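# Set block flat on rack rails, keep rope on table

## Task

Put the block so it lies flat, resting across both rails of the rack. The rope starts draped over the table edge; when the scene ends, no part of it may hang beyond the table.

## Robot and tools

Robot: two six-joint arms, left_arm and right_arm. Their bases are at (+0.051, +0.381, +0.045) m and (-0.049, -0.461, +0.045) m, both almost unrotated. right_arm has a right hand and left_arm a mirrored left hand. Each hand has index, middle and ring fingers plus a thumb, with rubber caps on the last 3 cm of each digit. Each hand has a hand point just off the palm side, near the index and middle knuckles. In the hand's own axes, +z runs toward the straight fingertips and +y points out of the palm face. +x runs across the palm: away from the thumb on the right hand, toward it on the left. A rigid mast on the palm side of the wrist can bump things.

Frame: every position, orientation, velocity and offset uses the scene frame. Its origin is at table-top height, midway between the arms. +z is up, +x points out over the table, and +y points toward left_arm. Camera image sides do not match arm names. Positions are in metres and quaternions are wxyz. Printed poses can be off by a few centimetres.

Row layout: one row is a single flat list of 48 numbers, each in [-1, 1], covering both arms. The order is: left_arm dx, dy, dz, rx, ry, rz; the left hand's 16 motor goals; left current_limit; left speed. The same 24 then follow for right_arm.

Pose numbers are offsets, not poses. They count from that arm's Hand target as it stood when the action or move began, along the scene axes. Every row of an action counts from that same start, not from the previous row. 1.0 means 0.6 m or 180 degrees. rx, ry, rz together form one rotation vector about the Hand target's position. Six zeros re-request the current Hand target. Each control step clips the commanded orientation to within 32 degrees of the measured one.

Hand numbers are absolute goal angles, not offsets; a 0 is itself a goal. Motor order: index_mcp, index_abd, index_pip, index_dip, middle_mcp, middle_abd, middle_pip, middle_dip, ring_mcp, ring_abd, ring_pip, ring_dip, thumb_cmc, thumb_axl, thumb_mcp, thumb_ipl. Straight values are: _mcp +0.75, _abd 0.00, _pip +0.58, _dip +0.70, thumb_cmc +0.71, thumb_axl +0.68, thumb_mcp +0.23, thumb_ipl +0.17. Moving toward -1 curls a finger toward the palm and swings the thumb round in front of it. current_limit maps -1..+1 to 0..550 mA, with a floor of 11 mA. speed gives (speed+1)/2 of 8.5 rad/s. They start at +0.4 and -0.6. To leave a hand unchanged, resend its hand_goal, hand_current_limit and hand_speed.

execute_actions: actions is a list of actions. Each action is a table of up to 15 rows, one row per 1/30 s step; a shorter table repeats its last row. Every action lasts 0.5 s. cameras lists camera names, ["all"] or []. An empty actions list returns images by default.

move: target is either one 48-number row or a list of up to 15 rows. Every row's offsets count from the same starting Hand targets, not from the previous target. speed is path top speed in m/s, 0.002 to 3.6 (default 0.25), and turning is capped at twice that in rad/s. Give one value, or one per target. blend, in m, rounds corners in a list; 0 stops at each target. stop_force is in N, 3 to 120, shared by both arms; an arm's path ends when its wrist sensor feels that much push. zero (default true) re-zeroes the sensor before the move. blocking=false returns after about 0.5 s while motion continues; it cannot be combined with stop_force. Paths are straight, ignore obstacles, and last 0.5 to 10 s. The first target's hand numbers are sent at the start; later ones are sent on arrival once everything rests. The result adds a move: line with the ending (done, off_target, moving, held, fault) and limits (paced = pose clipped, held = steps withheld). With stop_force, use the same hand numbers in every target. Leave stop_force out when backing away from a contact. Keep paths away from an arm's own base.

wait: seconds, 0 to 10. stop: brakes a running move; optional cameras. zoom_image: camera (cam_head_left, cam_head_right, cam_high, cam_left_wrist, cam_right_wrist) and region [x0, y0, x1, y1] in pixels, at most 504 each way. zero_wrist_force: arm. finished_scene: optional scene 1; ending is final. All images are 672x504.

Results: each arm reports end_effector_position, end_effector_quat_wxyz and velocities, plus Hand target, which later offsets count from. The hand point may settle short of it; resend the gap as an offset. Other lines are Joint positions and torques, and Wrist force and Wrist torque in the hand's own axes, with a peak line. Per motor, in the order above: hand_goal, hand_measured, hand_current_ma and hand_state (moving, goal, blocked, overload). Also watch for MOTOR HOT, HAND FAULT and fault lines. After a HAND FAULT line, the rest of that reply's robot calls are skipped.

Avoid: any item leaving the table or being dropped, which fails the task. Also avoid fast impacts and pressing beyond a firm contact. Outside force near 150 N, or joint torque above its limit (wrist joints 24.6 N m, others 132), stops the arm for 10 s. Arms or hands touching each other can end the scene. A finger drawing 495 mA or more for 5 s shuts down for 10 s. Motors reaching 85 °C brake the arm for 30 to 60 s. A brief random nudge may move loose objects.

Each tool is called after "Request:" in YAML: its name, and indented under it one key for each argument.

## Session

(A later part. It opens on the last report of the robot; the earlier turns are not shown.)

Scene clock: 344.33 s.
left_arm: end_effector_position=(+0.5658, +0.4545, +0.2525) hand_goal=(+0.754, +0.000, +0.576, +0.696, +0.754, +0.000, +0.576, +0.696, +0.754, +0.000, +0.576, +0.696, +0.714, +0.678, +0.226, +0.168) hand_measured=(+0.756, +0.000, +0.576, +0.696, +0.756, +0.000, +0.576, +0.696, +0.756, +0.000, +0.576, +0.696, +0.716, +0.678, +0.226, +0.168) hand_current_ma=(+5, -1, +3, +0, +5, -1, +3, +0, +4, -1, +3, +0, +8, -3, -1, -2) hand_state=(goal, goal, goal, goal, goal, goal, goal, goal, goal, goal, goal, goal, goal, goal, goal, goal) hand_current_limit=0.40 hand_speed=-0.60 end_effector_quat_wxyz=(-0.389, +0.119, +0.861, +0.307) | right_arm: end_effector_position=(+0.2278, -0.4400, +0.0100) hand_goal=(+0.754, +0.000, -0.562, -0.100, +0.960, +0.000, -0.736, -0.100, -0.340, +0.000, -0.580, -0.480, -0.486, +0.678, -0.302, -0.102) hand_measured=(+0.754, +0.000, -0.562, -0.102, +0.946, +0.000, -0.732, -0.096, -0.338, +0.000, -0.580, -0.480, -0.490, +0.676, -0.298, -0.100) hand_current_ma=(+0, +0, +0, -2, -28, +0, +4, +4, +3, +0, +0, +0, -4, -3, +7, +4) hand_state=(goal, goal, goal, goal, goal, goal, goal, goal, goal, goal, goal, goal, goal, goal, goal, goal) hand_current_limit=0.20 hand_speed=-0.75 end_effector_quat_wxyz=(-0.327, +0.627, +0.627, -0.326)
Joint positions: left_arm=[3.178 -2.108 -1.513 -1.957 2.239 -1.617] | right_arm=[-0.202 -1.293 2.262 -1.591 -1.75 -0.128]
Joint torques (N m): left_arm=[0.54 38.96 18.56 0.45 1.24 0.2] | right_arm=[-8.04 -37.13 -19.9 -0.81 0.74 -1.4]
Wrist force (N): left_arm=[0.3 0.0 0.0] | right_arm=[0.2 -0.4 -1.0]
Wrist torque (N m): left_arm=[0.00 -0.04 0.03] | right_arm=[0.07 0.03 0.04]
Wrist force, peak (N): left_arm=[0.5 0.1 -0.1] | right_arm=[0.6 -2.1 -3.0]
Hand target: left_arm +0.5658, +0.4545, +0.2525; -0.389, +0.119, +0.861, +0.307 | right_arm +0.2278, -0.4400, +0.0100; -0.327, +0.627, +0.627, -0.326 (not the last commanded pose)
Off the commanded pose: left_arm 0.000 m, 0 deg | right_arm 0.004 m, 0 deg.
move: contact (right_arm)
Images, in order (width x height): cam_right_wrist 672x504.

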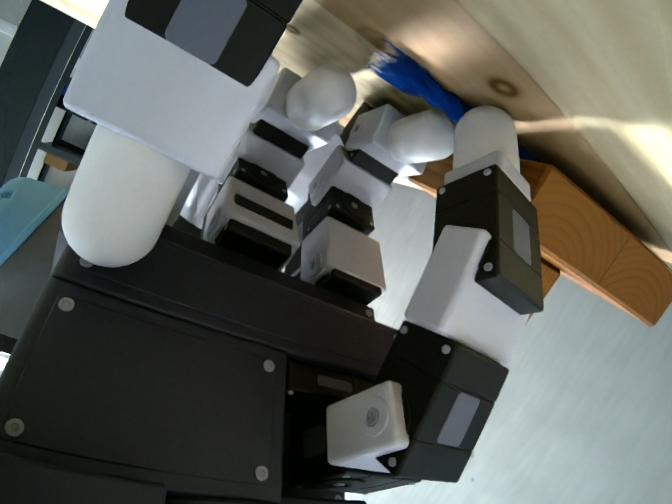

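Request:
move:
  target: [0,0,0,0,0,0,0.754,0,0.576,0.696,0.754,0,0.576,0.696,0.754,0,0.576,0.696,0.714,0.678,0.226,0.168,0.4,-0.6,0,0,0,0,0,0,0.548,0,-0.562,-0.101,0.959,0,-0.737,-0.101,-0.34,0,-0.58,-0.48,-0.486,0.678,-0.36,-0.103,0.4,-0.75]
  speed: 0.02
  cameras: ["cam_right_wrist"]

Request:
zoom_image:
  camera: "cam_right_wrist"
  region: [300, 0, 600, 200]

Scene clock: 349.70 s.
left_arm: end_effector_position=(+0.5658, +0.4545, +0.2525) hand_goal=(+0.754, +0.000, +0.576, +0.696, +0.754, +0.000, +0.576, +0.696, +0.754, +0.000, +0.576, +0.696, +0.714, +0.678, +0.226, +0.168) hand_measured=(+0.756, +0.000, +0.576, +0.696, +0.756, +0.000, +0.576, +0.696, +0.756, +0.000, +0.576, +0.696, +0.716, +0.678, +0.226, +0.168) hand_current_ma=(+5, -1, +3, +0, +5, -1, +3, +0, +4, -1, +3, +0, +8, -3, -1, -2) hand_state=(goal, goal, goal, goal, goal, goal, goal, goal, goal, goal, goal, goal, goal, goal, goal, goal) hand_current_limit=0.40 hand_speed=-0.60 end_effector_quat_wxyz=(-0.389, +0.119, +0.861, +0.307) | right_arm: end_effector_position=(+0.2278, -0.4400, +0.0100) hand_goal=(+0.548, +0.000, -0.562, -0.100, +0.960, +0.000, -0.736, -0.100, -0.340, +0.000, -0.580, -0.480, -0.486, +0.678, -0.360, -0.102) hand_measured=(+0.744, +0.000, -0.556, -0.102, +0.946, +0.000, -0.732, -0.096, -0.338, +0.000, -0.580, -0.480, -0.490, +0.676, -0.354, -0.100) hand_current_ma=(+385, +0, +7, -2, -28, +0, +4, +4, +3, +0, +0, +0, -4, -3, +9, +4) hand_state=(blocked, goal, goal, goal, goal, goal, goal, goal, goal, goal, goal, goal, goal, goal, goal, goal) hand_current_limit=0.40 hand_speed=-0.75 end_effector_quat_wxyz=(-0.327, +0.627, +0.627, -0.326)
Joint positions: left_arm=[3.178 -2.108 -1.513 -1.957 2.239 -1.617] | right_arm=[-0.202 -1.293 2.262 -1.591 -1.75 -0.128]
Joint torques (N m): left_arm=[0.18 38.8 18.77 0.53 1.23 0.27] | right_arm=[-7.44 -35.78 -18.85 -0.85 0.89 -1.28]
Wrist force (N): left_arm=[0.4 -0.1 -0.3] | right_arm=[0.5 -6.8 -4.4]
Wrist torque (N m): left_arm=[0.01 -0.06 0.04] | right_arm=[0.37 -0.10 0.15]
Wrist force, peak (N): left_arm=[0.6 -0.2 0.1] | right_arm=[0.3 -6.8 -4.6]
Hand target: left_arm +0.5658, +0.4545, +0.2525; -0.389, +0.119, +0.861, +0.307 | right_arm +0.2278, -0.4400, +0.0100; -0.327, +0.627, +0.627, -0.326
Off the commanded pose: left_arm 0.000 m, 0 deg | right_arm 0.000 m, 0 deg.
move: done
Images, in order (width x height): cam_right_wrist 672x504.

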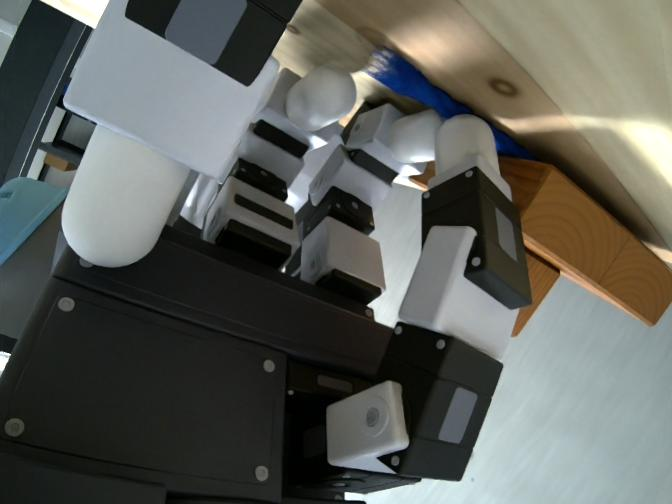

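Scaled by 1.680 from the camera's 672x504 image, which has a finer 960x720 frame.

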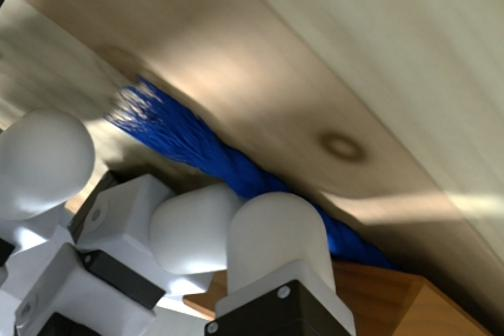

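Request:
move:
  target:
    - [0,0,0,0,0,0,0.754,0,0.576,0.696,0.754,0,0.576,0.696,0.754,0,0.576,0.696,0.714,0.678,0.226,0.168,0.4,-0.6,0,0,0.0035,0,0,0,0.822,0,-0.562,-0.101,0.959,0,-0.737,-0.101,-0.34,0,-0.58,-0.48,-0.486,0.678,-0.247,-0.135,0.4,-0.75]
    - [0,0,0,0,0,0,0.754,0,0.576,0.696,0.754,0,0.576,0.696,0.754,0,0.576,0.696,0.714,0.678,0.226,0.168,0.4,-0.6,-0.0083,0,0.0035,0,0,0,0.822,0,-0.562,-0.101,0.959,0,-0.737,-0.101,-0.34,0,-0.58,-0.48,-0.486,0.678,-0.247,-0.135,0.4,-0.75]
  speed: 0.02
  cameras: ["cam_right_wrist"]

Request:
zoom_image:
  camera: "cam_right_wrist"
  region: [300, 0, 600, 200]

Scene clock: 366.97 s.
left_arm: end_effector_position=(+0.5658, +0.4545, +0.2525) hand_goal=(+0.754, +0.000, +0.576, +0.696, +0.754, +0.000, +0.576, +0.696, +0.754, +0.000, +0.576, +0.696, +0.714, +0.678, +0.226, +0.168) hand_measured=(+0.756, +0.000, +0.576, +0.696, +0.756, +0.000, +0.576, +0.696, +0.756, +0.000, +0.576, +0.696, +0.716, +0.678, +0.226, +0.168) hand_current_ma=(+5, -1, +3, +0, +5, -1, +3, +0, +4, -1, +3, +0, +8, -3, -1, -2) hand_state=(goal, goal, goal, goal, goal, goal, goal, goal, goal, goal, goal, goal, goal, goal, goal, goal) hand_current_limit=0.40 hand_speed=-0.60 end_effector_quat_wxyz=(-0.389, +0.119, +0.861, +0.307) | right_arm: end_effector_position=(+0.2227, -0.4400, +0.0121) hand_goal=(+0.822, +0.000, -0.562, -0.100, +0.960, +0.000, -0.736, -0.100, -0.340, +0.000, -0.580, -0.480, -0.486, +0.678, -0.246, -0.134) hand_measured=(+0.806, +0.000, -0.558, -0.102, +0.946, +0.000, -0.732, -0.096, -0.338, +0.000, -0.580, -0.480, -0.490, +0.676, -0.246, -0.130) hand_current_ma=(-30, +0, +5, -2, -28, +0, +4, +4, +3, +0, +0, +0, -4, -3, -1, +5) hand_state=(goal, goal, goal, goal, goal, goal, goal, goal, goal, goal, goal, goal, goal, goal, goal, goal) hand_current_limit=0.40 hand_speed=-0.75 end_effector_quat_wxyz=(-0.327, +0.627, +0.627, -0.326)
Joint positions: left_arm=[3.178 -2.108 -1.513 -1.957 2.239 -1.617] | right_arm=[-0.205 -1.307 2.275 -1.59 -1.752 -0.129]
Joint torques (N m): left_arm=[0.46 39.38 19 0.58 1.14 0.34] | right_arm=[-4.28 -21.48 -18.5 -0.7 -1.55 -1.18]
Wrist force (N): left_arm=[0.3 0.2 -0.1] | right_arm=[0.5 0.3 -1.1]
Wrist torque (N m): left_arm=[0.03 -0.04 0.03] | right_arm=[0.12 0.00 0.15]
Wrist force, peak (N): left_arm=[0.3 0.6 0.1] | right_arm=[0.4 -7.1 -4.5]
Hand target: left_arm +0.5658, +0.4545, +0.2525; -0.389, +0.119, +0.861, +0.307 | right_arm +0.2229, -0.4400, +0.0121; -0.327, +0.627, +0.627, -0.326
Off the commanded pose: left_arm 0.000 m, 0 deg | right_arm 0.000 m, 0 deg.
move: done
Images, in order (width x height): cam_right_wrist 672x504.

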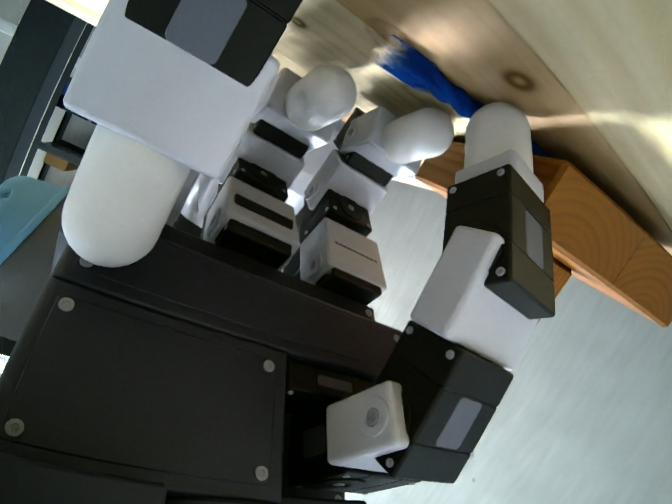

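Scaled by 1.680 from the camera's 672x504 image, which has a finer 960x720 frame.

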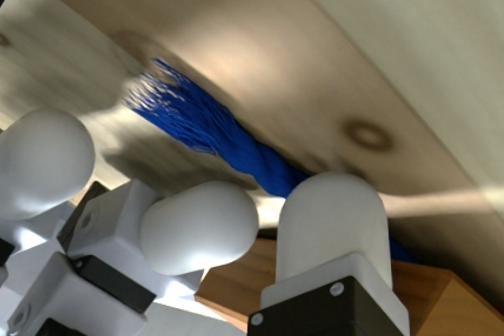

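Request:
move:
  target: [0,0,0,0,0,0,0.754,0,0.576,0.696,0.754,0,0.576,0.696,0.754,0,0.576,0.696,0.714,0.678,0.226,0.168,0.4,-0.6,0,0,-0.01,0,0,0,0.822,0,-0.562,-0.101,0.959,0,-0.737,-0.101,-0.34,0,-0.58,-0.48,-0.486,0.678,-0.247,-0.135,0.4,-0.75]
  speed: 0.008
  stop_force: 3

Request:
move:
  target: [0,0,0,0,0,0,0.754,0,0.576,0.696,0.754,0,0.576,0.696,0.754,0,0.576,0.696,0.714,0.678,0.226,0.168,0.4,-0.6,0,0,0.001,0,0,0,0.6,0,-0.562,-0.101,0.959,0,-0.737,-0.101,-0.34,0,-0.58,-0.48,-0.486,0.678,-0.4,-0.135,0.5,-0.75]
  speed: 0.008
  cameras: ["cam_right_wrist"]

Request:
zoom_image:
  camera: "cam_right_wrist"
  region: [300, 0, 600, 200]

Scene clock: 372.80 s.
left_arm: end_effector_position=(+0.5658, +0.4545, +0.2525) hand_goal=(+0.754, +0.000, +0.576, +0.696, +0.754, +0.000, +0.576, +0.696, +0.754, +0.000, +0.576, +0.696, +0.714, +0.678, +0.226, +0.168) hand_measured=(+0.756, +0.000, +0.576, +0.696, +0.756, +0.000, +0.576, +0.696, +0.756, +0.000, +0.576, +0.696, +0.716, +0.678, +0.226, +0.168) hand_current_ma=(+5, -1, +3, +0, +5, -1, +3, +0, +4, -1, +3, +0, +8, -3, -1, -2) hand_state=(goal, goal, goal, goal, goal, goal, goal, goal, goal, goal, goal, goal, goal, goal, goal, goal) hand_current_limit=0.40 hand_speed=-0.60 end_effector_quat_wxyz=(-0.389, +0.119, +0.861, +0.307) | right_arm: end_effector_position=(+0.2229, -0.4400, +0.0101) hand_goal=(+0.822, +0.000, -0.562, -0.100, +0.960, +0.000, -0.736, -0.100, -0.340, +0.000, -0.580, -0.480, -0.486, +0.678, -0.246, -0.134) hand_measured=(+0.808, +0.000, -0.560, -0.102, +0.946, +0.000, -0.732, -0.096, -0.338, +0.000, -0.580, -0.480, -0.490, +0.676, -0.244, -0.138) hand_current_ma=(-27, +0, +2, -2, -28, +0, +4, +4, +3, +0, +0, +0, -3, -3, +2, -5) hand_state=(goal, goal, goal, goal, goal, goal, goal, goal, goal, goal, goal, goal, goal, goal, goal, goal) hand_current_limit=0.40 hand_speed=-0.75 end_effector_quat_wxyz=(-0.327, +0.627, +0.628, -0.326)
Joint positions: left_arm=[3.178 -2.108 -1.513 -1.957 2.239 -1.617] | right_arm=[-0.205 -1.302 2.276 -1.596 -1.752 -0.129]
Joint torques (N m): left_arm=[0.53 39.11 19.16 0.5 1.23 0.35] | right_arm=[4.6 -35.61 -19.01 0.02 0.45 2.02]
Wrist force (N): left_arm=[0.2 0.0 0.0] | right_arm=[0.7 -1.1 -2.6]
Wrist torque (N m): left_arm=[-0.01 -0.03 0.02] | right_arm=[0.04 -0.03 0.15]
Wrist force, peak (N): left_arm=[0.6 0.0 -0.3] | right_arm=[0.6 -4.1 -6.0]
Hand target: left_arm +0.5658, +0.4545, +0.2525; -0.389, +0.119, +0.861, +0.307 | right_arm +0.2229, -0.4400, +0.0101; -0.327, +0.627, +0.628, -0.326 (not the last commanded pose)
Off the commanded pose: left_arm 0.000 m, 0 deg | right_arm 0.004 m, 0 deg.
move: contact (right_arm)

Scene clock: 373.50 s.
left_arm: end_effector_position=(+0.5658, +0.4545, +0.2525) hand_goal=(+0.754, +0.000, +0.576, +0.696, +0.754, +0.000, +0.576, +0.696, +0.754, +0.000, +0.576, +0.696, +0.714, +0.678, +0.226, +0.168) hand_measured=(+0.756, +0.000, +0.576, +0.696, +0.756, +0.000, +0.576, +0.696, +0.756, +0.000, +0.576, +0.696, +0.716, +0.678, +0.226, +0.168) hand_current_ma=(+5, -1, +3, +0, +5, -1, +3, +0, +4, -1, +3, +0, +8, -3, -1, -2) hand_state=(goal, goal, goal, goal, goal, goal, goal, goal, goal, goal, goal, goal, goal, goal, goal, goal) hand_current_limit=0.40 hand_speed=-0.60 end_effector_quat_wxyz=(-0.389, +0.119, +0.861, +0.307) | right_arm: end_effector_position=(+0.2229, -0.4400, +0.0107) hand_goal=(+0.600, +0.000, -0.562, -0.100, +0.960, +0.000, -0.736, -0.100, -0.340, +0.000, -0.580, -0.480, -0.486, +0.678, -0.400, -0.134) hand_measured=(+0.734, +0.000, -0.546, -0.102, +0.946, +0.000, -0.732, -0.096, -0.338, +0.000, -0.580, -0.480, -0.490, +0.676, -0.372, -0.128) hand_current_ma=(+412, +0, +28, -2, -28, +0, +4, +4, +3, +0, +0, +0, -3, -3, +85, +11) hand_state=(blocked, goal, goal, goal, goal, goal, goal, goal, goal, goal, goal, goal, goal, goal, blocked, goal) hand_current_limit=0.50 hand_speed=-0.75 end_effector_quat_wxyz=(-0.327, +0.627, +0.628, -0.326)
Joint positions: left_arm=[3.178 -2.108 -1.513 -1.957 2.239 -1.617] | right_arm=[-0.205 -1.304 2.275 -1.594 -1.752 -0.129]
Joint torques (N m): left_arm=[0.89 38.71 19.23 0.54 1.25 0.23] | right_arm=[4.02 -32.62 -20.1 0.27 0.41 1.91]
Wrist force (N): left_arm=[0.5 -0.1 -0.1] | right_arm=[0.6 -4.8 -2.7]
Wrist torque (N m): left_arm=[0.00 -0.07 0.05] | right_arm=[0.26 -0.05 0.20]
Wrist force, peak (N): left_arm=[0.5 0.0 -0.3] | right_arm=[0.2 -5.6 -3.3]
Hand target: left_arm +0.5658, +0.4545, +0.2525; -0.389, +0.119, +0.861, +0.307 | right_arm +0.2229, -0.4400, +0.0107; -0.327, +0.627, +0.628, -0.326
Off the commanded pose: left_arm 0.000 m, 0 deg | right_arm 0.000 m, 0 deg.
move: done
Images, in order (width x height): cam_right_wrist 672x504.

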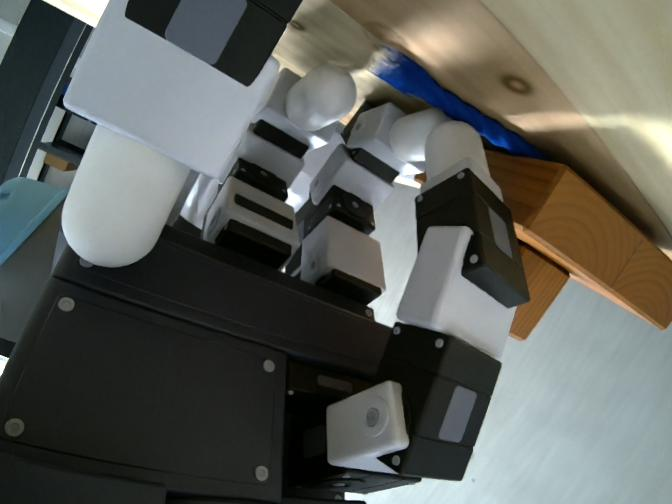

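Scaled by 1.680 from the camera's 672x504 image, which has a finer 960x720 frame.

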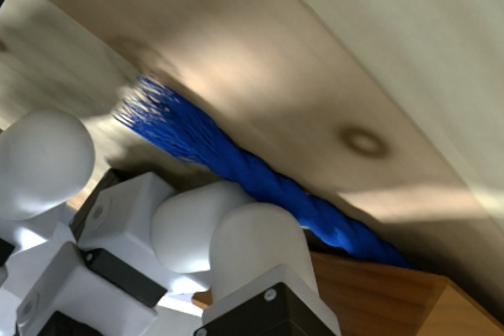

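Request:
move:
  target:
    - [0,0,0,0,0,0,0.754,0,0.576,0.696,0.754,0,0.576,0.696,0.754,0,0.576,0.696,0.714,0.678,0.226,0.168,0.4,-0.6,0,0,-0.002,0,0,0,0.55,0,-0.562,-0.101,0.959,0,-0.737,-0.101,-0.34,0,-0.58,-0.48,-0.486,0.678,-0.4,-0.1,0.5,-0.75]
    - [0,0,0,0,0,0,0.754,0,0.576,0.696,0.754,0,0.576,0.696,0.754,0,0.576,0.696,0.714,0.678,0.226,0.168,0.4,-0.6,0,0.04,-0.002,0,0,0,0.55,0,-0.562,-0.101,0.959,0,-0.737,-0.101,-0.34,0,-0.58,-0.48,-0.486,0.678,-0.4,-0.1,0.5,-0.75]
  speed: 0.03
  cameras: ["cam_right_wrist","cam_high"]

Request:
zoom_image:
  camera: "cam_right_wrist"
  region: [300, 0, 600, 200]

Request:
zoom_image:
  camera: "cam_high"
  region: [100, 180, 220, 260]

Scene clock: 397.77 s.
left_arm: end_effector_position=(+0.5658, +0.4545, +0.2525) hand_goal=(+0.754, +0.000, +0.576, +0.696, +0.754, +0.000, +0.576, +0.696, +0.754, +0.000, +0.576, +0.696, +0.714, +0.678, +0.226, +0.168) hand_measured=(+0.756, +0.000, +0.576, +0.696, +0.756, +0.000, +0.576, +0.696, +0.756, +0.000, +0.576, +0.696, +0.716, +0.678, +0.226, +0.168) hand_current_ma=(+5, -1, +3, +0, +5, -1, +3, +0, +4, -1, +3, +0, +8, -3, -1, -2) hand_state=(goal, goal, goal, goal, goal, goal, goal, goal, goal, goal, goal, goal, goal, goal, goal, goal) hand_current_limit=0.40 hand_speed=-0.60 end_effector_quat_wxyz=(-0.389, +0.119, +0.861, +0.307) | right_arm: end_effector_position=(+0.2229, -0.4160, +0.0095) hand_goal=(+0.550, +0.000, -0.562, -0.100, +0.960, +0.000, -0.736, -0.100, -0.340, +0.000, -0.580, -0.480, -0.486, +0.678, -0.400, -0.100) hand_measured=(+0.744, +0.024, -0.554, -0.102, +0.946, +0.000, -0.732, -0.096, -0.338, +0.000, -0.580, -0.480, -0.488, +0.674, -0.390, -0.102) hand_current_ma=(+412, +40, +12, -1, -28, +0, +4, +4, +3, +0, +0, +0, -3, -5, +19, -3) hand_state=(blocked, blocked, goal, goal, goal, goal, goal, goal, goal, goal, goal, goal, goal, goal, goal, goal) hand_current_limit=0.50 hand_speed=-0.75 end_effector_quat_wxyz=(-0.327, +0.627, +0.627, -0.326) end_effector_velocity=(+0.000, -0.002, +0.000) end_effector_angular_velocity=(+0.001, +0.001, +0.004)
Joint positions: left_arm=[3.178 -2.108 -1.513 -1.957 2.239 -1.617] | right_arm=[-0.145 -1.295 2.266 -1.588 -1.703 -0.094]
Joint velocities: left_arm=[within noise] | right_arm=[-0.003 0 0 0 -0.005 -0.005]
Joint torques (N m): left_arm=[0.3 39.24 19.56 0.57 1.26 0.36] | right_arm=[-9.16 -19.98 -7.68 -2.05 -0.65 -2.56]
Wrist force (N): left_arm=[0.5 0.1 -0.2] | right_arm=[-2.8 -14.5 -8.9]
Wrist torque (N m): left_arm=[0.02 -0.07 0.05] | right_arm=[0.65 -0.28 0.10]
Wrist force, peak (N): left_arm=[0.6 -0.1 0.0] | right_arm=[1.0 -19.1 -20.2]
Hand target: left_arm +0.5658, +0.4545, +0.2525; -0.389, +0.119, +0.861, +0.307 | right_arm +0.2229, -0.4160, +0.0095; -0.327, +0.627, +0.628, -0.326
Off the commanded pose: left_arm 0.000 m, 0 deg | right_arm 0.000 m, 0 deg.
move: done
Images, in order (width x height): cam_high 672x504, cam_right_wrist 672x504.

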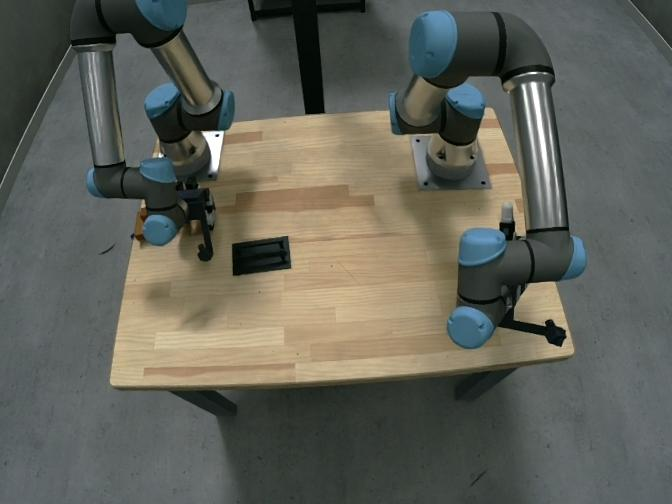

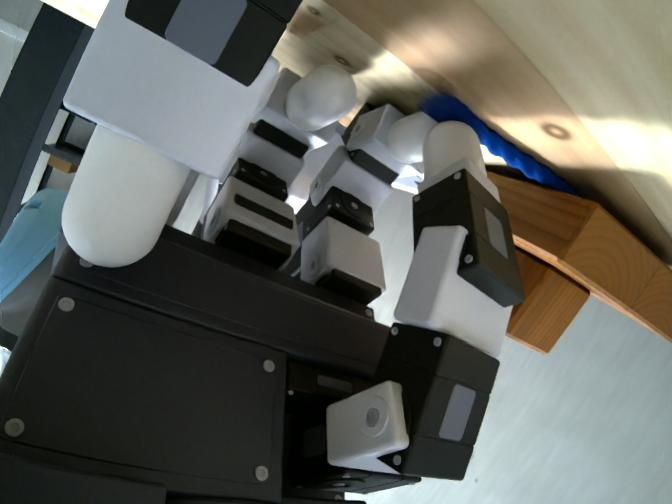

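Scaled by 1.680 from the camera's 672x504 image, which has a finer 960x720 frame.

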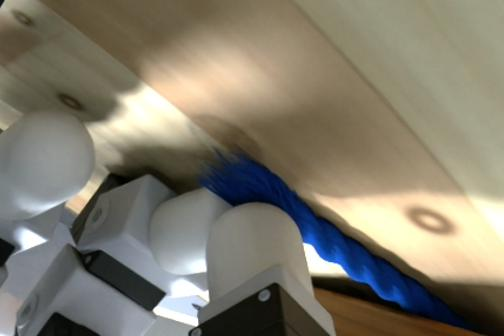

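Scaled by 4.200 from the camera's 672x504 image, which has a finer 960x720 frame.

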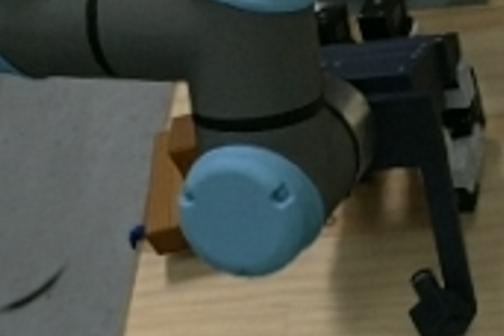

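Request:
move:
  target:
    - [0,0,0,0,0,0,0.754,0,0.576,0.696,0.754,0,0.576,0.696,0.754,0,0.576,0.696,0.714,0.678,0.226,0.168,0.4,-0.6,0,0,0.0,0,0,0,0.95,0,-0.562,-0.101,0.959,0,-0.737,-0.101,-0.34,0,-0.58,-0.48,-0.486,0.678,-0.15,-0.286,0.4,-0.6]
    - [0,0,0,0,0,0,0.754,0,0.576,0.696,0.754,0,0.576,0.696,0.754,0,0.576,0.696,0.714,0.678,0.226,0.168,0.4,-0.6,0.005,0,0.035,0,0,0,0.95,0,-0.548,-0.101,0.959,0,-0.737,-0.101,-0.34,0,-0.58,-0.48,-0.486,0.678,-0.449,0.146,0.4,-0.6]
    - [0,0,0,0,0,0,0.754,0,0.576,0.696,0.754,0,0.576,0.696,0.754,0,0.576,0.696,0.714,0.678,0.226,0.168,0.4,-0.6,0.006,-0.05,0.018,0,0,0,0.95,0,-0.548,-0.101,0.959,0,-0.737,-0.101,-0.34,0,-0.58,-0.48,-0.486,0.678,-0.449,0.146,0.4,-0.6]
  speed: 0.04
  cameras: ["cam_right_wrist"]

Request:
zoom_image:
  camera: "cam_right_wrist"
  region: [300, 0, 600, 200]

Scene clock: 429.27 s.
left_arm: end_effector_position=(+0.5658, +0.4545, +0.2525) hand_goal=(+0.754, +0.000, +0.576, +0.696, +0.754, +0.000, +0.576, +0.696, +0.754, +0.000, +0.576, +0.696, +0.714, +0.678, +0.226, +0.168) hand_measured=(+0.756, +0.000, +0.576, +0.696, +0.756, +0.000, +0.576, +0.696, +0.756, +0.000, +0.576, +0.696, +0.716, +0.678, +0.226, +0.168) hand_current_ma=(+5, -1, +3, +0, +5, -1, +3, +0, +4, -1, +3, +0, +8, -3, -1, -2) hand_state=(goal, goal, goal, goal, goal, goal, goal, goal, goal, goal, goal, goal, goal, goal, goal, goal) hand_current_limit=0.40 hand_speed=-0.60 end_effector_quat_wxyz=(-0.389, +0.119, +0.861, +0.307) | right_arm: end_effector_position=(+0.2264, -0.4461, +0.0202) hand_goal=(+0.950, +0.000, -0.548, -0.100, +0.960, +0.000, -0.736, -0.100, -0.340, +0.000, -0.580, -0.480, -0.486, +0.678, -0.448, +0.146) hand_measured=(+0.934, +0.004, -0.550, -0.102, +0.946, +0.000, -0.732, -0.096, -0.338, +0.000, -0.580, -0.480, -0.492, +0.674, -0.444, +0.144) hand_current_ma=(-33, +3, -2, -2, -28, +0, +4, +4, +3, +0, +0, +0, -8, -6, +6, -2) hand_state=(goal, goal, goal, goal, goal, goal, goal, goal, goal, goal, goal, goal, goal, goal, goal, goal) hand_current_limit=0.40 hand_speed=-0.60 end_effector_quat_wxyz=(-0.327, +0.627, +0.628, -0.326) end_effector_velocity=(-0.001, +0.003, +0.000) end_effector_angular_velocity=(-0.001, +0.003, +0.001)
Joint positions: left_arm=[3.178 -2.108 -1.513 -1.957 2.239 -1.617] | right_arm=[-0.218 -1.322 2.261 -1.563 -1.763 -0.137]
Joint velocities: left_arm=[within noise] | right_arm=[0.007 -0.001 0 0.004 0.004 0.006]
Joint torques (N m): left_arm=[-0.19 39.51 19.58 0.68 1.42 0.4] | right_arm=[6.26 -35.01 -18.44 1.66 1.28 2.49]
Wrist force (N): left_arm=[0.2 0.0 -0.2] | right_arm=[0.4 0.4 -1.1]
Wrist torque (N m): left_arm=[0.01 -0.03 0.02] | right_arm=[0.12 0.04 0.12]
Wrist force, peak (N): left_arm=[0.5 0.0 -0.3] | right_arm=[-1.5 -14.9 -10.0]
Hand target: left_arm +0.5658, +0.4545, +0.2525; -0.389, +0.119, +0.861, +0.307 | right_arm +0.2265, -0.4460, +0.0203; -0.327, +0.627, +0.628, -0.326
Off the commanded pose: left_arm 0.000 m, 0 deg | right_arm 0.000 m, 0 deg.
move: done
Images, in order (width x height): cam_right_wrist 672x504.

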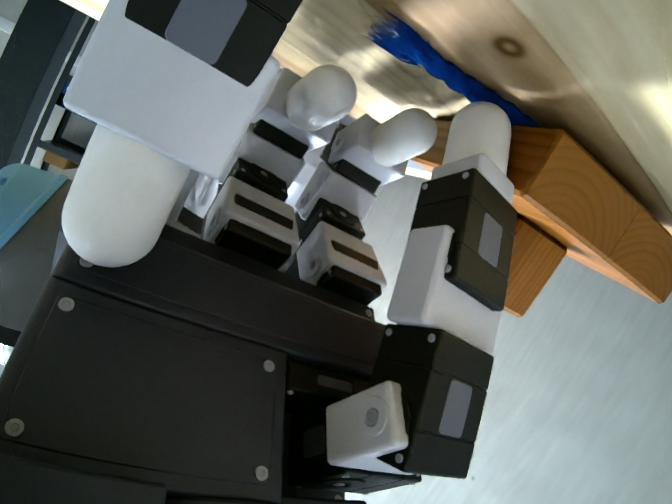

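Scaled by 1.680 from the camera's 672x504 image, which has a finer 960x720 frame.

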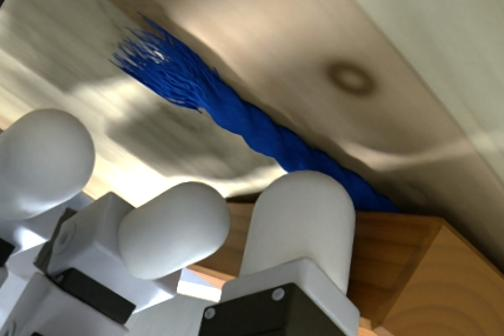

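Request:
move:
  target: [0,0,0,0,0,0,0.754,0,0.576,0.696,0.754,0,0.576,0.696,0.754,0,0.576,0.696,0.714,0.678,0.226,0.168,0.4,-0.6,0,0,-0.022,0,0,0,0.95,0,-0.548,-0.101,0.959,0,-0.737,-0.101,-0.34,0,-0.58,-0.48,-0.486,0.678,-0.449,0.146,0.4,-0.6]
  speed: 0.01
  stop_force: 3
  cameras: ["cam_right_wrist"]

Request:
zoom_image:
  camera: "cam_right_wrist"
  region: [300, 0, 600, 200]

Scene clock: 435.60 s.
left_arm: end_effector_position=(+0.5658, +0.4545, +0.2525) hand_goal=(+0.754, +0.000, +0.576, +0.696, +0.754, +0.000, +0.576, +0.696, +0.754, +0.000, +0.576, +0.696, +0.714, +0.678, +0.226, +0.168) hand_measured=(+0.756, +0.000, +0.576, +0.696, +0.756, +0.000, +0.576, +0.696, +0.756, +0.000, +0.576, +0.696, +0.716, +0.678, +0.226, +0.168) hand_current_ma=(+5, -1, +3, +0, +5, -1, +3, +0, +4, -1, +3, +0, +8, -3, -1, -2) hand_state=(goal, goal, goal, goal, goal, goal, goal, goal, goal, goal, goal, goal, goal, goal, goal, goal) hand_current_limit=0.40 hand_speed=-0.60 end_effector_quat_wxyz=(-0.389, +0.119, +0.861, +0.307) | right_arm: end_effector_position=(+0.2265, -0.4460, +0.0100) hand_goal=(+0.950, +0.000, -0.548, -0.100, +0.960, +0.000, -0.736, -0.100, -0.340, +0.000, -0.580, -0.480, -0.486, +0.678, -0.448, +0.146) hand_measured=(+0.936, +0.004, -0.552, -0.104, +0.946, +0.000, -0.732, -0.096, -0.338, +0.000, -0.580, -0.480, -0.490, +0.676, -0.446, +0.146) hand_current_ma=(-24, +3, -3, -3, -28, +0, +4, +4, +3, +0, +0, +0, -5, -4, +1, -1) hand_state=(goal, goal, goal, goal, goal, goal, goal, goal, goal, goal, goal, goal, goal, goal, goal, goal) hand_current_limit=0.40 hand_speed=-0.60 end_effector_quat_wxyz=(-0.327, +0.627, +0.628, -0.326)
Joint positions: left_arm=[3.178 -2.108 -1.513 -1.957 2.239 -1.617] | right_arm=[-0.218 -1.296 2.268 -1.595 -1.762 -0.137]
Joint torques (N m): left_arm=[0.2 39.74 19.37 0.58 1.38 0.46] | right_arm=[5.54 -36.95 -20.11 -1.03 1.33 1.57]
Wrist force (N): left_arm=[0.3 0.0 -0.2] | right_arm=[0.5 -0.5 -2.0]
Wrist torque (N m): left_arm=[0.01 -0.05 0.03] | right_arm=[0.08 0.02 0.10]
Wrist force, peak (N): left_arm=[0.7 0.1 -0.2] | right_arm=[0.7 -4.8 -6.5]
Hand target: left_arm +0.5658, +0.4545, +0.2525; -0.389, +0.119, +0.861, +0.307 | right_arm +0.2265, -0.4460, +0.0100; -0.327, +0.627, +0.628, -0.326 (not the last commanded pose)
Off the commanded pose: left_arm 0.000 m, 0 deg | right_arm 0.003 m, 0 deg.
move: contact (right_arm)
Images, in order (width x height): cam_right_wrist 672x504.

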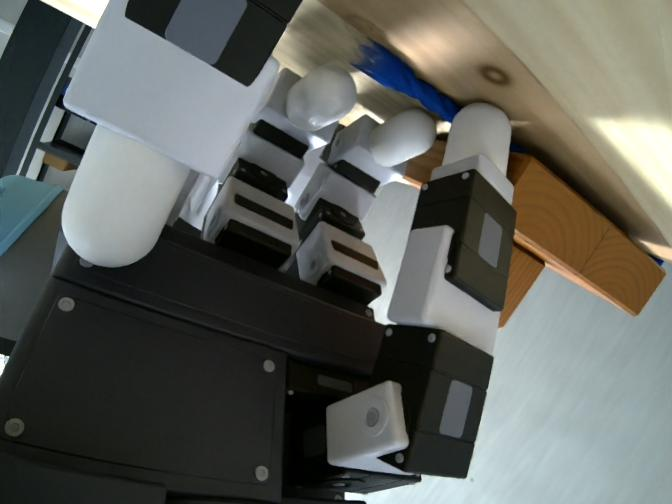

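Scaled by 1.680 from the camera's 672x504 image, which has a finer 960x720 frame.

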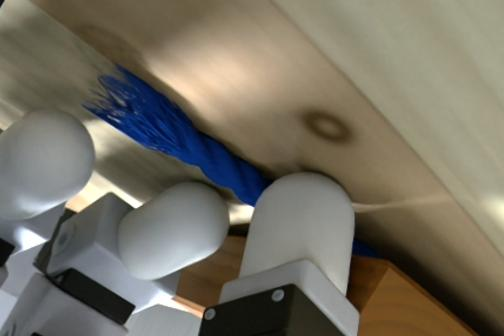

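Request:
move:
  target:
    - [0,0,0,0,0,0,0.754,0,0.576,0.696,0.754,0,0.576,0.696,0.754,0,0.576,0.696,0.714,0.678,0.226,0.168,0.4,-0.6,0,0,0.0012,0,0,0,0.95,0,-0.548,-0.101,0.959,0,-0.737,-0.101,-0.34,0,-0.58,-0.48,-0.486,0.678,-0.449,0.146,0.4,-0.6]
    - [0,0,0,0,0,0,0.754,0,0.576,0.696,0.754,0,0.576,0.696,0.754,0,0.576,0.696,0.714,0.678,0.226,0.168,0.4,-0.6,-0.01,0,0.0012,0,0,0,0.95,0,-0.548,-0.101,0.959,0,-0.737,-0.101,-0.34,0,-0.58,-0.48,-0.486,0.678,-0.449,0.146,0.4,-0.6]
    - [0,0,0,0,0,0,0.754,0,0.576,0.696,0.754,0,0.576,0.696,0.754,0,0.576,0.696,0.714,0.678,0.226,0.168,0.4,-0.6,-0.01,0,0.0012,0,0,0,0.78,0,-0.548,-0.101,0.959,0,-0.737,-0.101,-0.34,0,-0.58,-0.48,-0.486,0.678,-0.449,0.146,0.4,-0.7]
  speed: 0.01
  cameras: ["cam_right_wrist"]

Request:
zoom_image:
  camera: "cam_right_wrist"
  region: [300, 0, 600, 200]

Scene clock: 442.37 s.
left_arm: end_effector_position=(+0.5658, +0.4545, +0.2525) hand_goal=(+0.754, +0.000, +0.576, +0.696, +0.754, +0.000, +0.576, +0.696, +0.754, +0.000, +0.576, +0.696, +0.714, +0.678, +0.226, +0.168) hand_measured=(+0.756, +0.000, +0.576, +0.696, +0.756, +0.000, +0.576, +0.696, +0.756, +0.000, +0.576, +0.696, +0.716, +0.678, +0.226, +0.168) hand_current_ma=(+5, -1, +3, +0, +5, -1, +3, +0, +4, -1, +3, +0, +8, -3, -1, -2) hand_state=(goal, goal, goal, goal, goal, goal, goal, goal, goal, goal, goal, goal, goal, goal, goal, goal) hand_current_limit=0.40 hand_speed=-0.60 end_effector_quat_wxyz=(-0.389, +0.119, +0.861, +0.307) | right_arm: end_effector_position=(+0.2205, -0.4461, +0.0108) hand_goal=(+0.780, +0.000, -0.548, -0.100, +0.960, +0.000, -0.736, -0.100, -0.340, +0.000, -0.580, -0.480, -0.486, +0.678, -0.448, +0.146) hand_measured=(+0.776, +0.004, -0.550, -0.102, +0.946, +0.000, -0.732, -0.096, -0.338, +0.000, -0.580, -0.480, -0.490, +0.678, -0.446, +0.146) hand_current_ma=(-4, +3, -2, -2, -28, +0, +4, +4, +3, +0, +0, +0, -5, -1, +3, -1) hand_state=(goal, goal, goal, goal, goal, goal, goal, goal, goal, goal, goal, goal, goal, goal, goal, goal) hand_current_limit=0.40 hand_speed=-0.70 end_effector_quat_wxyz=(-0.327, +0.627, +0.628, -0.326)
Joint positions: left_arm=[3.178 -2.108 -1.513 -1.957 2.239 -1.617] | right_arm=[-0.221 -1.309 2.284 -1.599 -1.765 -0.139]
Joint torques (N m): left_arm=[0.29 39.63 19.63 0.72 1.45 0.41] | right_arm=[2.89 -14.65 -18.28 1.15 0.54 -0.07]
Wrist force (N): left_arm=[0.3 0.1 -0.3] | right_arm=[0.4 -0.8 -3.1]
Wrist torque (N m): left_arm=[0.03 -0.05 0.03] | right_arm=[0.11 -0.01 0.14]
Wrist force, peak (N): left_arm=[0.6 0.1 -0.3] | right_arm=[0.3 -1.1 -3.8]
Hand target: left_arm +0.5658, +0.4545, +0.2525; -0.389, +0.119, +0.861, +0.307 | right_arm +0.2205, -0.4460, +0.0108; -0.327, +0.627, +0.628, -0.326
Off the commanded pose: left_arm 0.000 m, 0 deg | right_arm 0.000 m, 0 deg.
move: done
Images, in order (width x height): cam_right_wrist 672x504.

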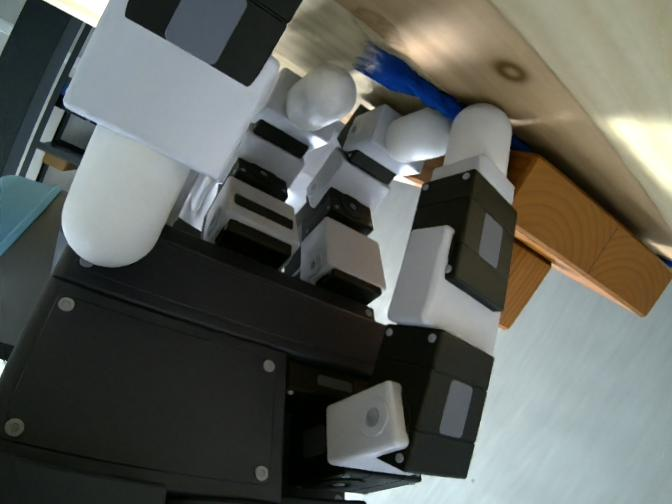

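Scaled by 1.680 from the camera's 672x504 image, which has a finer 960x720 frame.

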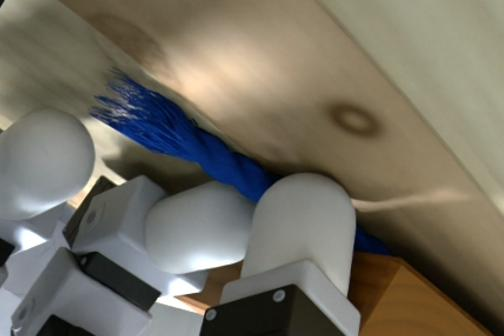

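Request:
move:
  target: [0,0,0,0,0,0,0.754,0,0.576,0.696,0.754,0,0.576,0.696,0.754,0,0.576,0.696,0.714,0.678,0.226,0.168,0.4,-0.6,0,0,0,0,0,0,0.55,0,-0.548,-0.101,0.959,0,-0.737,-0.101,-0.34,0,-0.58,-0.48,-0.486,0.678,-0.449,0.146,0.6,-0.8]
  speed: 0.01
  cameras: ["cam_right_wrist"]

Request:
zoom_image:
  camera: "cam_right_wrist"
  region: [300, 0, 600, 200]

Scene clock: 446.07 s.
left_arm: end_effector_position=(+0.5658, +0.4545, +0.2525) hand_goal=(+0.754, +0.000, +0.576, +0.696, +0.754, +0.000, +0.576, +0.696, +0.754, +0.000, +0.576, +0.696, +0.714, +0.678, +0.226, +0.168) hand_measured=(+0.756, +0.000, +0.576, +0.696, +0.756, +0.000, +0.576, +0.696, +0.756, +0.000, +0.576, +0.696, +0.716, +0.678, +0.226, +0.168) hand_current_ma=(+5, -1, +3, +0, +5, -1, +3, +0, +4, -1, +3, +0, +8, -3, -1, -2) hand_state=(goal, goal, goal, goal, goal, goal, goal, goal, goal, goal, goal, goal, goal, goal, goal, goal) hand_current_limit=0.40 hand_speed=-0.60 end_effector_quat_wxyz=(-0.389, +0.119, +0.861, +0.307) | right_arm: end_effector_position=(+0.2205, -0.4460, +0.0108) hand_goal=(+0.550, +0.000, -0.548, -0.100, +0.960, +0.000, -0.736, -0.100, -0.340, +0.000, -0.580, -0.480, -0.486, +0.678, -0.448, +0.146) hand_measured=(+0.730, +0.004, -0.544, -0.102, +0.946, +0.000, -0.732, -0.096, -0.338, +0.000, -0.580, -0.480, -0.490, +0.678, -0.446, +0.146) hand_current_ma=(+440, +3, +5, -2, -28, +0, +4, +4, +3, +0, +0, +0, -5, -1, +3, -1) hand_state=(blocked, goal, goal, goal, goal, goal, goal, goal, goal, goal, goal, goal, goal, goal, goal, goal) hand_current_limit=0.60 hand_speed=-0.80 end_effector_quat_wxyz=(-0.327, +0.627, +0.627, -0.326)
Joint positions: left_arm=[3.178 -2.108 -1.513 -1.957 2.239 -1.617] | right_arm=[-0.221 -1.309 2.284 -1.599 -1.765 -0.139]
Joint torques (N m): left_arm=[0.71 39.85 19.84 0.64 1.45 0.48] | right_arm=[4.59 -15.18 -16.9 -0.19 0.52 1.91]
Wrist force (N): left_arm=[0.1 0.0 -0.3] | right_arm=[0.3 -8.8 -7.4]
Wrist torque (N m): left_arm=[0.03 -0.02 0.01] | right_arm=[0.44 -0.10 0.23]
Wrist force, peak (N): left_arm=[0.3 0.0 -0.5] | right_arm=[0.2 -8.9 -7.6]
Hand target: left_arm +0.5658, +0.4545, +0.2525; -0.389, +0.119, +0.861, +0.307 | right_arm +0.2205, -0.4460, +0.0108; -0.327, +0.627, +0.628, -0.326
Off the commanded pose: left_arm 0.000 m, 0 deg | right_arm 0.000 m, 0 deg.
move: done
Images, in order (width x height): cam_right_wrist 672x504.

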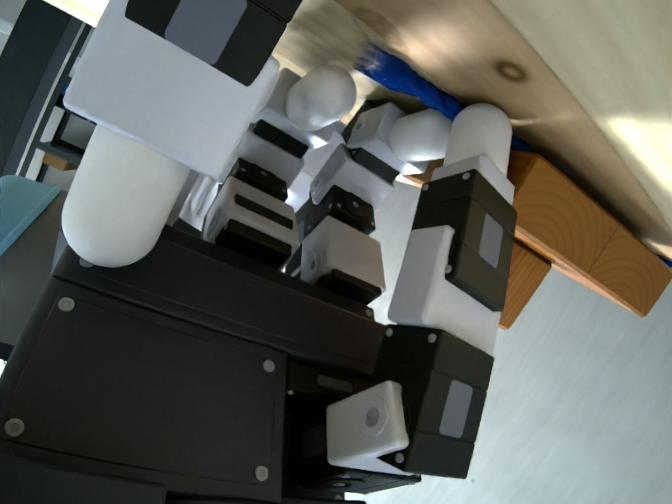

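Scaled by 1.680 from the camera's 672x504 image, which has a finer 960x720 frame.

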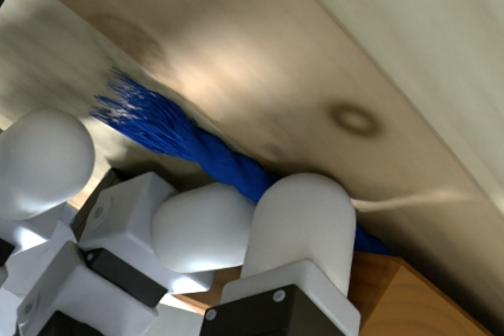

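Request:
move:
  target: [0,0,0,0,0,0,0.754,0,0.576,0.696,0.754,0,0.576,0.696,0.754,0,0.576,0.696,0.714,0.678,0.226,0.168,0.4,-0.6,0,0.002,0.006,0,0,0,0.55,0,-0.548,-0.101,0.959,0,-0.737,-0.101,-0.34,0,-0.58,-0.48,-0.486,0.678,-0.449,0.146,0.6,-0.8]
  speed: 0.01
  cameras: ["cam_right_wrist"]

Request:
zoom_image:
  camera: "cam_right_wrist"
  region: [300, 0, 600, 200]

Scene clock: 453.03 s.
left_arm: end_effector_position=(+0.5658, +0.4545, +0.2525) hand_goal=(+0.754, +0.000, +0.576, +0.696, +0.754, +0.000, +0.576, +0.696, +0.754, +0.000, +0.576, +0.696, +0.714, +0.678, +0.226, +0.168) hand_measured=(+0.756, +0.000, +0.576, +0.696, +0.756, +0.000, +0.576, +0.696, +0.756, +0.000, +0.576, +0.696, +0.716, +0.678, +0.226, +0.168) hand_current_ma=(+5, -1, +3, +0, +5, -1, +3, +0, +4, -1, +3, +0, +8, -3, -1, -2) hand_state=(goal, goal, goal, goal, goal, goal, goal, goal, goal, goal, goal, goal, goal, goal, goal, goal) hand_current_limit=0.40 hand_speed=-0.60 end_effector_quat_wxyz=(-0.389, +0.119, +0.861, +0.307) | right_arm: end_effector_position=(+0.2205, -0.4448, +0.0144) hand_goal=(+0.550, +0.000, -0.548, -0.100, +0.960, +0.000, -0.736, -0.100, -0.340, +0.000, -0.580, -0.480, -0.486, +0.678, -0.448, +0.146) hand_measured=(+0.664, +0.004, -0.536, -0.102, +0.946, +0.000, -0.732, -0.096, -0.338, +0.000, -0.580, -0.480, -0.488, +0.678, -0.446, +0.146) hand_current_ma=(+425, +3, +22, -2, -28, +0, +4, +4, +3, +0, +0, +0, -3, -1, +3, -1) hand_state=(blocked, goal, goal, goal, goal, goal, goal, goal, goal, goal, goal, goal, goal, goal, goal, goal) hand_current_limit=0.60 hand_speed=-0.80 end_effector_quat_wxyz=(-0.327, +0.627, +0.628, -0.326)
Joint positions: left_arm=[3.178 -2.108 -1.513 -1.957 2.239 -1.617] | right_arm=[-0.218 -1.318 2.281 -1.587 -1.763 -0.137]
Joint torques (N m): left_arm=[0.19 39.98 19.99 0.63 1.4 0.57] | right_arm=[1.65 -19.1 -16.19 -2.34 0.83 1.49]
Wrist force (N): left_arm=[0.1 0.4 -0.4] | right_arm=[0.0 -6.5 -3.3]
Wrist torque (N m): left_arm=[0.10 -0.02 0.00] | right_arm=[0.34 -0.02 0.13]
Wrist force, peak (N): left_arm=[0.5 -0.2 -0.4] | right_arm=[0.3 -9.1 -7.8]
Hand target: left_arm +0.5658, +0.4545, +0.2525; -0.389, +0.119, +0.861, +0.307 | right_arm +0.2205, -0.4448, +0.0144; -0.327, +0.627, +0.628, -0.326
Off the commanded pose: left_arm 0.000 m, 0 deg | right_arm 0.000 m, 0 deg.
move: done
Images, in order (width x height): cam_right_wrist 672x504.

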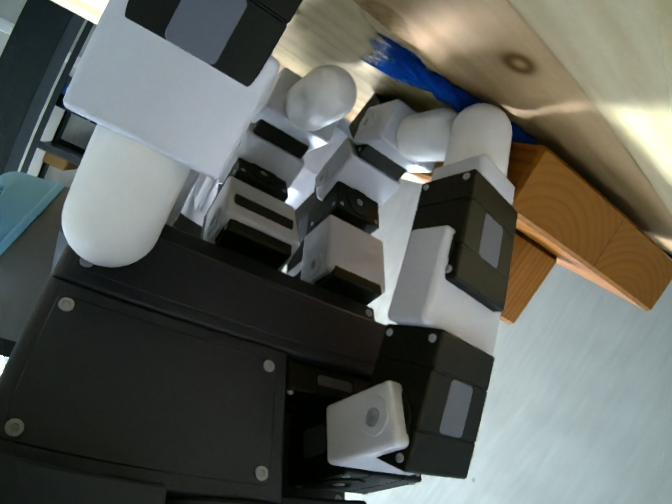

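Scaled by 1.680 from the camera's 672x504 image, which has a finer 960x720 frame.

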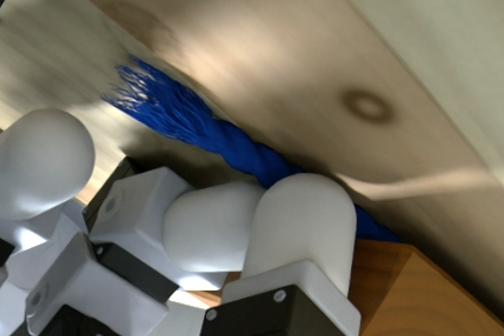

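Request:
move:
  target:
    - [0,0,0,0,0,0,0.754,0,0.576,0.696,0.754,0,0.576,0.696,0.754,0,0.576,0.696,0.714,0.678,0.226,0.168,0.4,-0.6,0,0,0,0,0,0,0.85,0,-0.548,-0.101,0.959,0,-0.737,-0.101,-0.34,0,-0.58,-0.48,-0.486,0.678,-0.449,0.146,0.6,-0.6]
    - [0,0,0,0,0,0,0.754,0,0.576,0.696,0.754,0,0.576,0.696,0.754,0,0.576,0.696,0.714,0.678,0.226,0.168,0.4,-0.6,0,-0.004,-0.0068,0,0,0,0.85,0,-0.548,-0.101,0.959,0,-0.737,-0.101,-0.34,0,-0.58,-0.48,-0.486,0.678,-0.449,0.146,0.6,-0.8]
    - [0,0,0,0,0,0,0.754,0,0.576,0.696,0.754,0,0.576,0.696,0.754,0,0.576,0.696,0.714,0.678,0.226,0.168,0.4,-0.6,0,-0.004,-0.0068,0,0,0,0.5,0,-0.548,-0.101,0.959,0,-0.737,-0.101,-0.34,0,-0.58,-0.48,-0.486,0.678,-0.449,0.146,0.6,-0.8]
  speed: 0.01
  cameras: ["cam_right_wrist"]

Request:
zoom_image:
  camera: "cam_right_wrist"
  region: [300, 0, 600, 200]

Scene clock: 465.40 s.
left_arm: end_effector_position=(+0.5658, +0.4545, +0.2525) hand_goal=(+0.754, +0.000, +0.576, +0.696, +0.754, +0.000, +0.576, +0.696, +0.754, +0.000, +0.576, +0.696, +0.714, +0.678, +0.226, +0.168) hand_measured=(+0.756, +0.000, +0.576, +0.696, +0.756, +0.000, +0.576, +0.696, +0.756, +0.000, +0.576, +0.696, +0.716, +0.678, +0.226, +0.168) hand_current_ma=(+5, -1, +3, +0, +5, -1, +3, +0, +4, -1, +3, +0, +8, -3, -1, -2) hand_state=(goal, goal, goal, goal, goal, goal, goal, goal, goal, goal, goal, goal, goal, goal, goal, goal) hand_current_limit=0.40 hand_speed=-0.60 end_effector_quat_wxyz=(-0.389, +0.119, +0.861, +0.307) | right_arm: end_effector_position=(+0.2205, -0.4472, +0.0103) hand_goal=(+0.500, +0.000, -0.548, -0.100, +0.960, +0.000, -0.736, -0.100, -0.340, +0.000, -0.580, -0.480, -0.486, +0.678, -0.448, +0.146) hand_measured=(+0.738, +0.004, -0.544, -0.102, +0.946, +0.000, -0.732, -0.096, -0.338, +0.000, -0.580, -0.480, -0.492, +0.674, -0.450, +0.142) hand_current_ma=(+440, +3, +4, -2, -28, +0, +4, +4, +3, +0, +0, +0, -7, -7, -3, -6) hand_state=(blocked, goal, goal, goal, goal, goal, goal, goal, goal, goal, goal, goal, goal, goal, goal, goal) hand_current_limit=0.60 hand_speed=-0.80 end_effector_quat_wxyz=(-0.327, +0.627, +0.627, -0.326)
Joint positions: left_arm=[3.178 -2.108 -1.513 -1.957 2.239 -1.617] | right_arm=[-0.224 -1.308 2.285 -1.601 -1.768 -0.141]
Joint torques (N m): left_arm=[0.18 39.93 20.28 0.67 1.46 0.6] | right_arm=[6.25 -32.07 -16.1 0.23 0.71 1.8]
Wrist force (N): left_arm=[0.3 0.0 -0.3] | right_arm=[1.2 -12.6 -13.2]
Wrist torque (N m): left_arm=[0.03 -0.04 0.02] | right_arm=[0.33 -0.23 0.27]
Wrist force, peak (N): left_arm=[0.3 -0.1 -0.6] | right_arm=[1.2 -12.6 -13.2]
Hand target: left_arm +0.5658, +0.4545, +0.2525; -0.389, +0.119, +0.861, +0.307 | right_arm +0.2205, -0.4472, +0.0103; -0.327, +0.627, +0.628, -0.326
Off the commanded pose: left_arm 0.000 m, 0 deg | right_arm 0.000 m, 0 deg.
move: done
Images, in order (width x height): cam_right_wrist 672x504.

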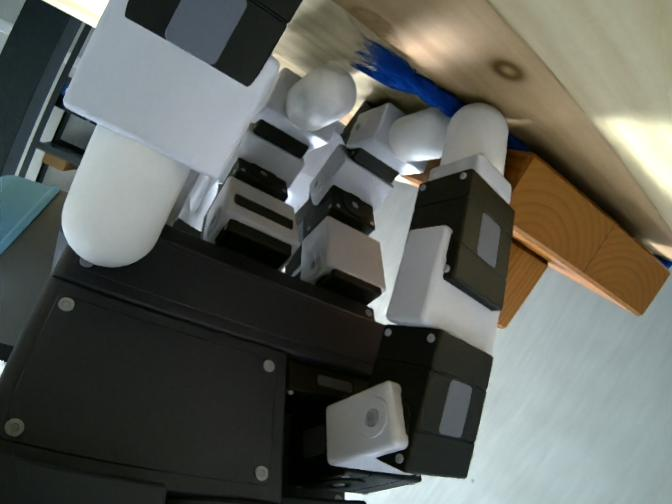

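Scaled by 1.680 from the camera's 672x504 image, which has a finer 960x720 frame.

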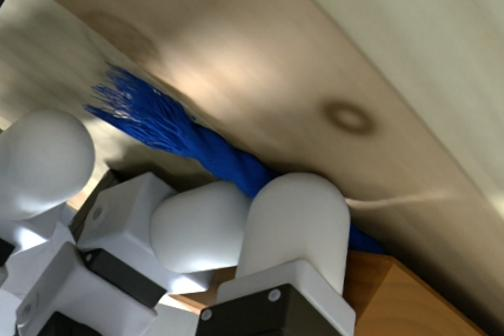

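Request:
move:
  target: [0,0,0,0,0,0,0.754,0,0.576,0.696,0.754,0,0.576,0.696,0.754,0,0.576,0.696,0.714,0.678,0.226,0.168,0.4,-0.6,0,0.03,0,0,0,0,0.5,0,-0.548,-0.101,0.959,0,-0.737,-0.101,-0.34,0,-0.58,-0.48,-0.486,0.678,-0.449,0.146,0.6,-0.8]
  speed: 0.02
  cameras: ["cam_right_wrist","cam_high"]

Request:
zoom_image:
  camera: "cam_right_wrist"
  region: [300, 0, 600, 200]

Scene clock: 469.67 s.
left_arm: end_effector_position=(+0.5658, +0.4545, +0.2525) hand_goal=(+0.754, +0.000, +0.576, +0.696, +0.754, +0.000, +0.576, +0.696, +0.754, +0.000, +0.576, +0.696, +0.714, +0.678, +0.226, +0.168) hand_measured=(+0.756, +0.000, +0.576, +0.696, +0.756, +0.000, +0.576, +0.696, +0.756, +0.000, +0.576, +0.696, +0.716, +0.678, +0.226, +0.168) hand_current_ma=(+5, -1, +3, +0, +5, -1, +3, +0, +4, -1, +3, +0, +8, -3, -1, -2) hand_state=(goal, goal, goal, goal, goal, goal, goal, goal, goal, goal, goal, goal, goal, goal, goal, goal) hand_current_limit=0.40 hand_speed=-0.60 end_effector_quat_wxyz=(-0.389, +0.119, +0.861, +0.307) | right_arm: end_effector_position=(+0.2205, -0.4292, +0.0103) hand_goal=(+0.500, +0.000, -0.548, -0.100, +0.960, +0.000, -0.736, -0.100, -0.340, +0.000, -0.580, -0.480, -0.486, +0.678, -0.448, +0.146) hand_measured=(+0.736, +0.014, -0.542, -0.102, +0.946, +0.000, -0.732, -0.096, -0.338, +0.000, -0.580, -0.480, -0.484, +0.680, -0.446, +0.144) hand_current_ma=(+440, +19, +7, -2, -28, +0, +4, +4, +3, +0, +0, +0, +2, +2, +4, -2) hand_state=(blocked, goal, goal, goal, goal, goal, goal, goal, goal, goal, goal, goal, goal, goal, goal, goal) hand_current_limit=0.60 hand_speed=-0.80 end_effector_quat_wxyz=(-0.327, +0.627, +0.627, -0.326)
Joint positions: left_arm=[3.178 -2.108 -1.513 -1.957 2.239 -1.617] | right_arm=[-0.179 -1.305 2.278 -1.593 -1.731 -0.114]
Joint torques (N m): left_arm=[0.29 39.77 20.68 0.81 1.5 0.53] | right_arm=[-6.67 -17.03 -13.07 -0.7 -1.02 -1.8]
Wrist force (N): left_arm=[0.3 0.0 -0.4] | right_arm=[-1.5 -7.3 -5.6]
Wrist torque (N m): left_arm=[0.04 -0.05 0.03] | right_arm=[0.52 -0.11 0.05]
Wrist force, peak (N): left_arm=[0.4 0.1 -0.7] | right_arm=[1.2 -12.7 -13.3]
Hand target: left_arm +0.5658, +0.4545, +0.2525; -0.389, +0.119, +0.861, +0.307 | right_arm +0.2205, -0.4292, +0.0103; -0.327, +0.627, +0.628, -0.326
Off the commanded pose: left_arm 0.000 m, 0 deg | right_arm 0.000 m, 0 deg.
move: done
Images, in order (width x height): cam_high 672x504, cam_right_wrist 672x504.

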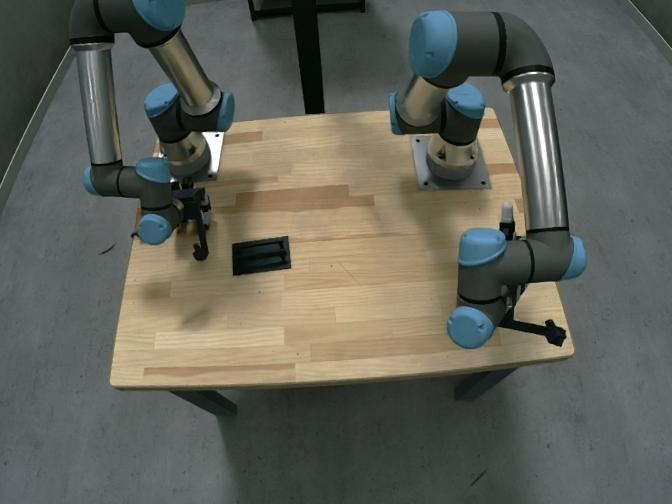

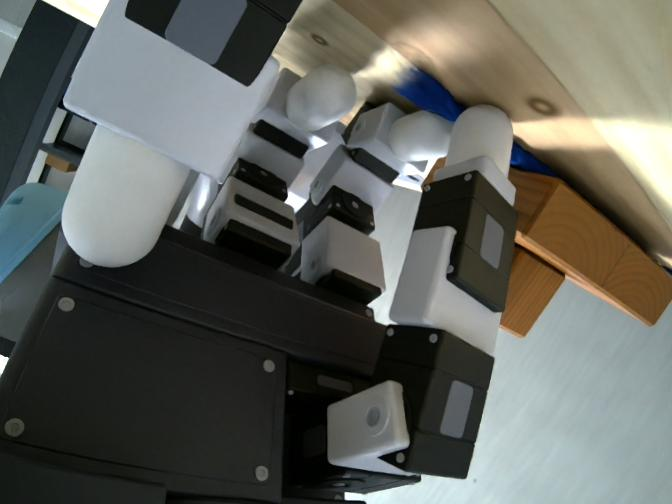

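Scaled by 1.680 from the camera's 672x504 image, which has a finer 960x720 frame.

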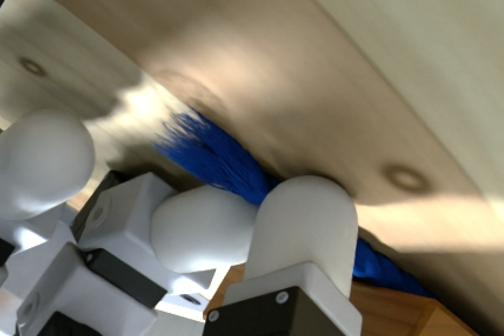

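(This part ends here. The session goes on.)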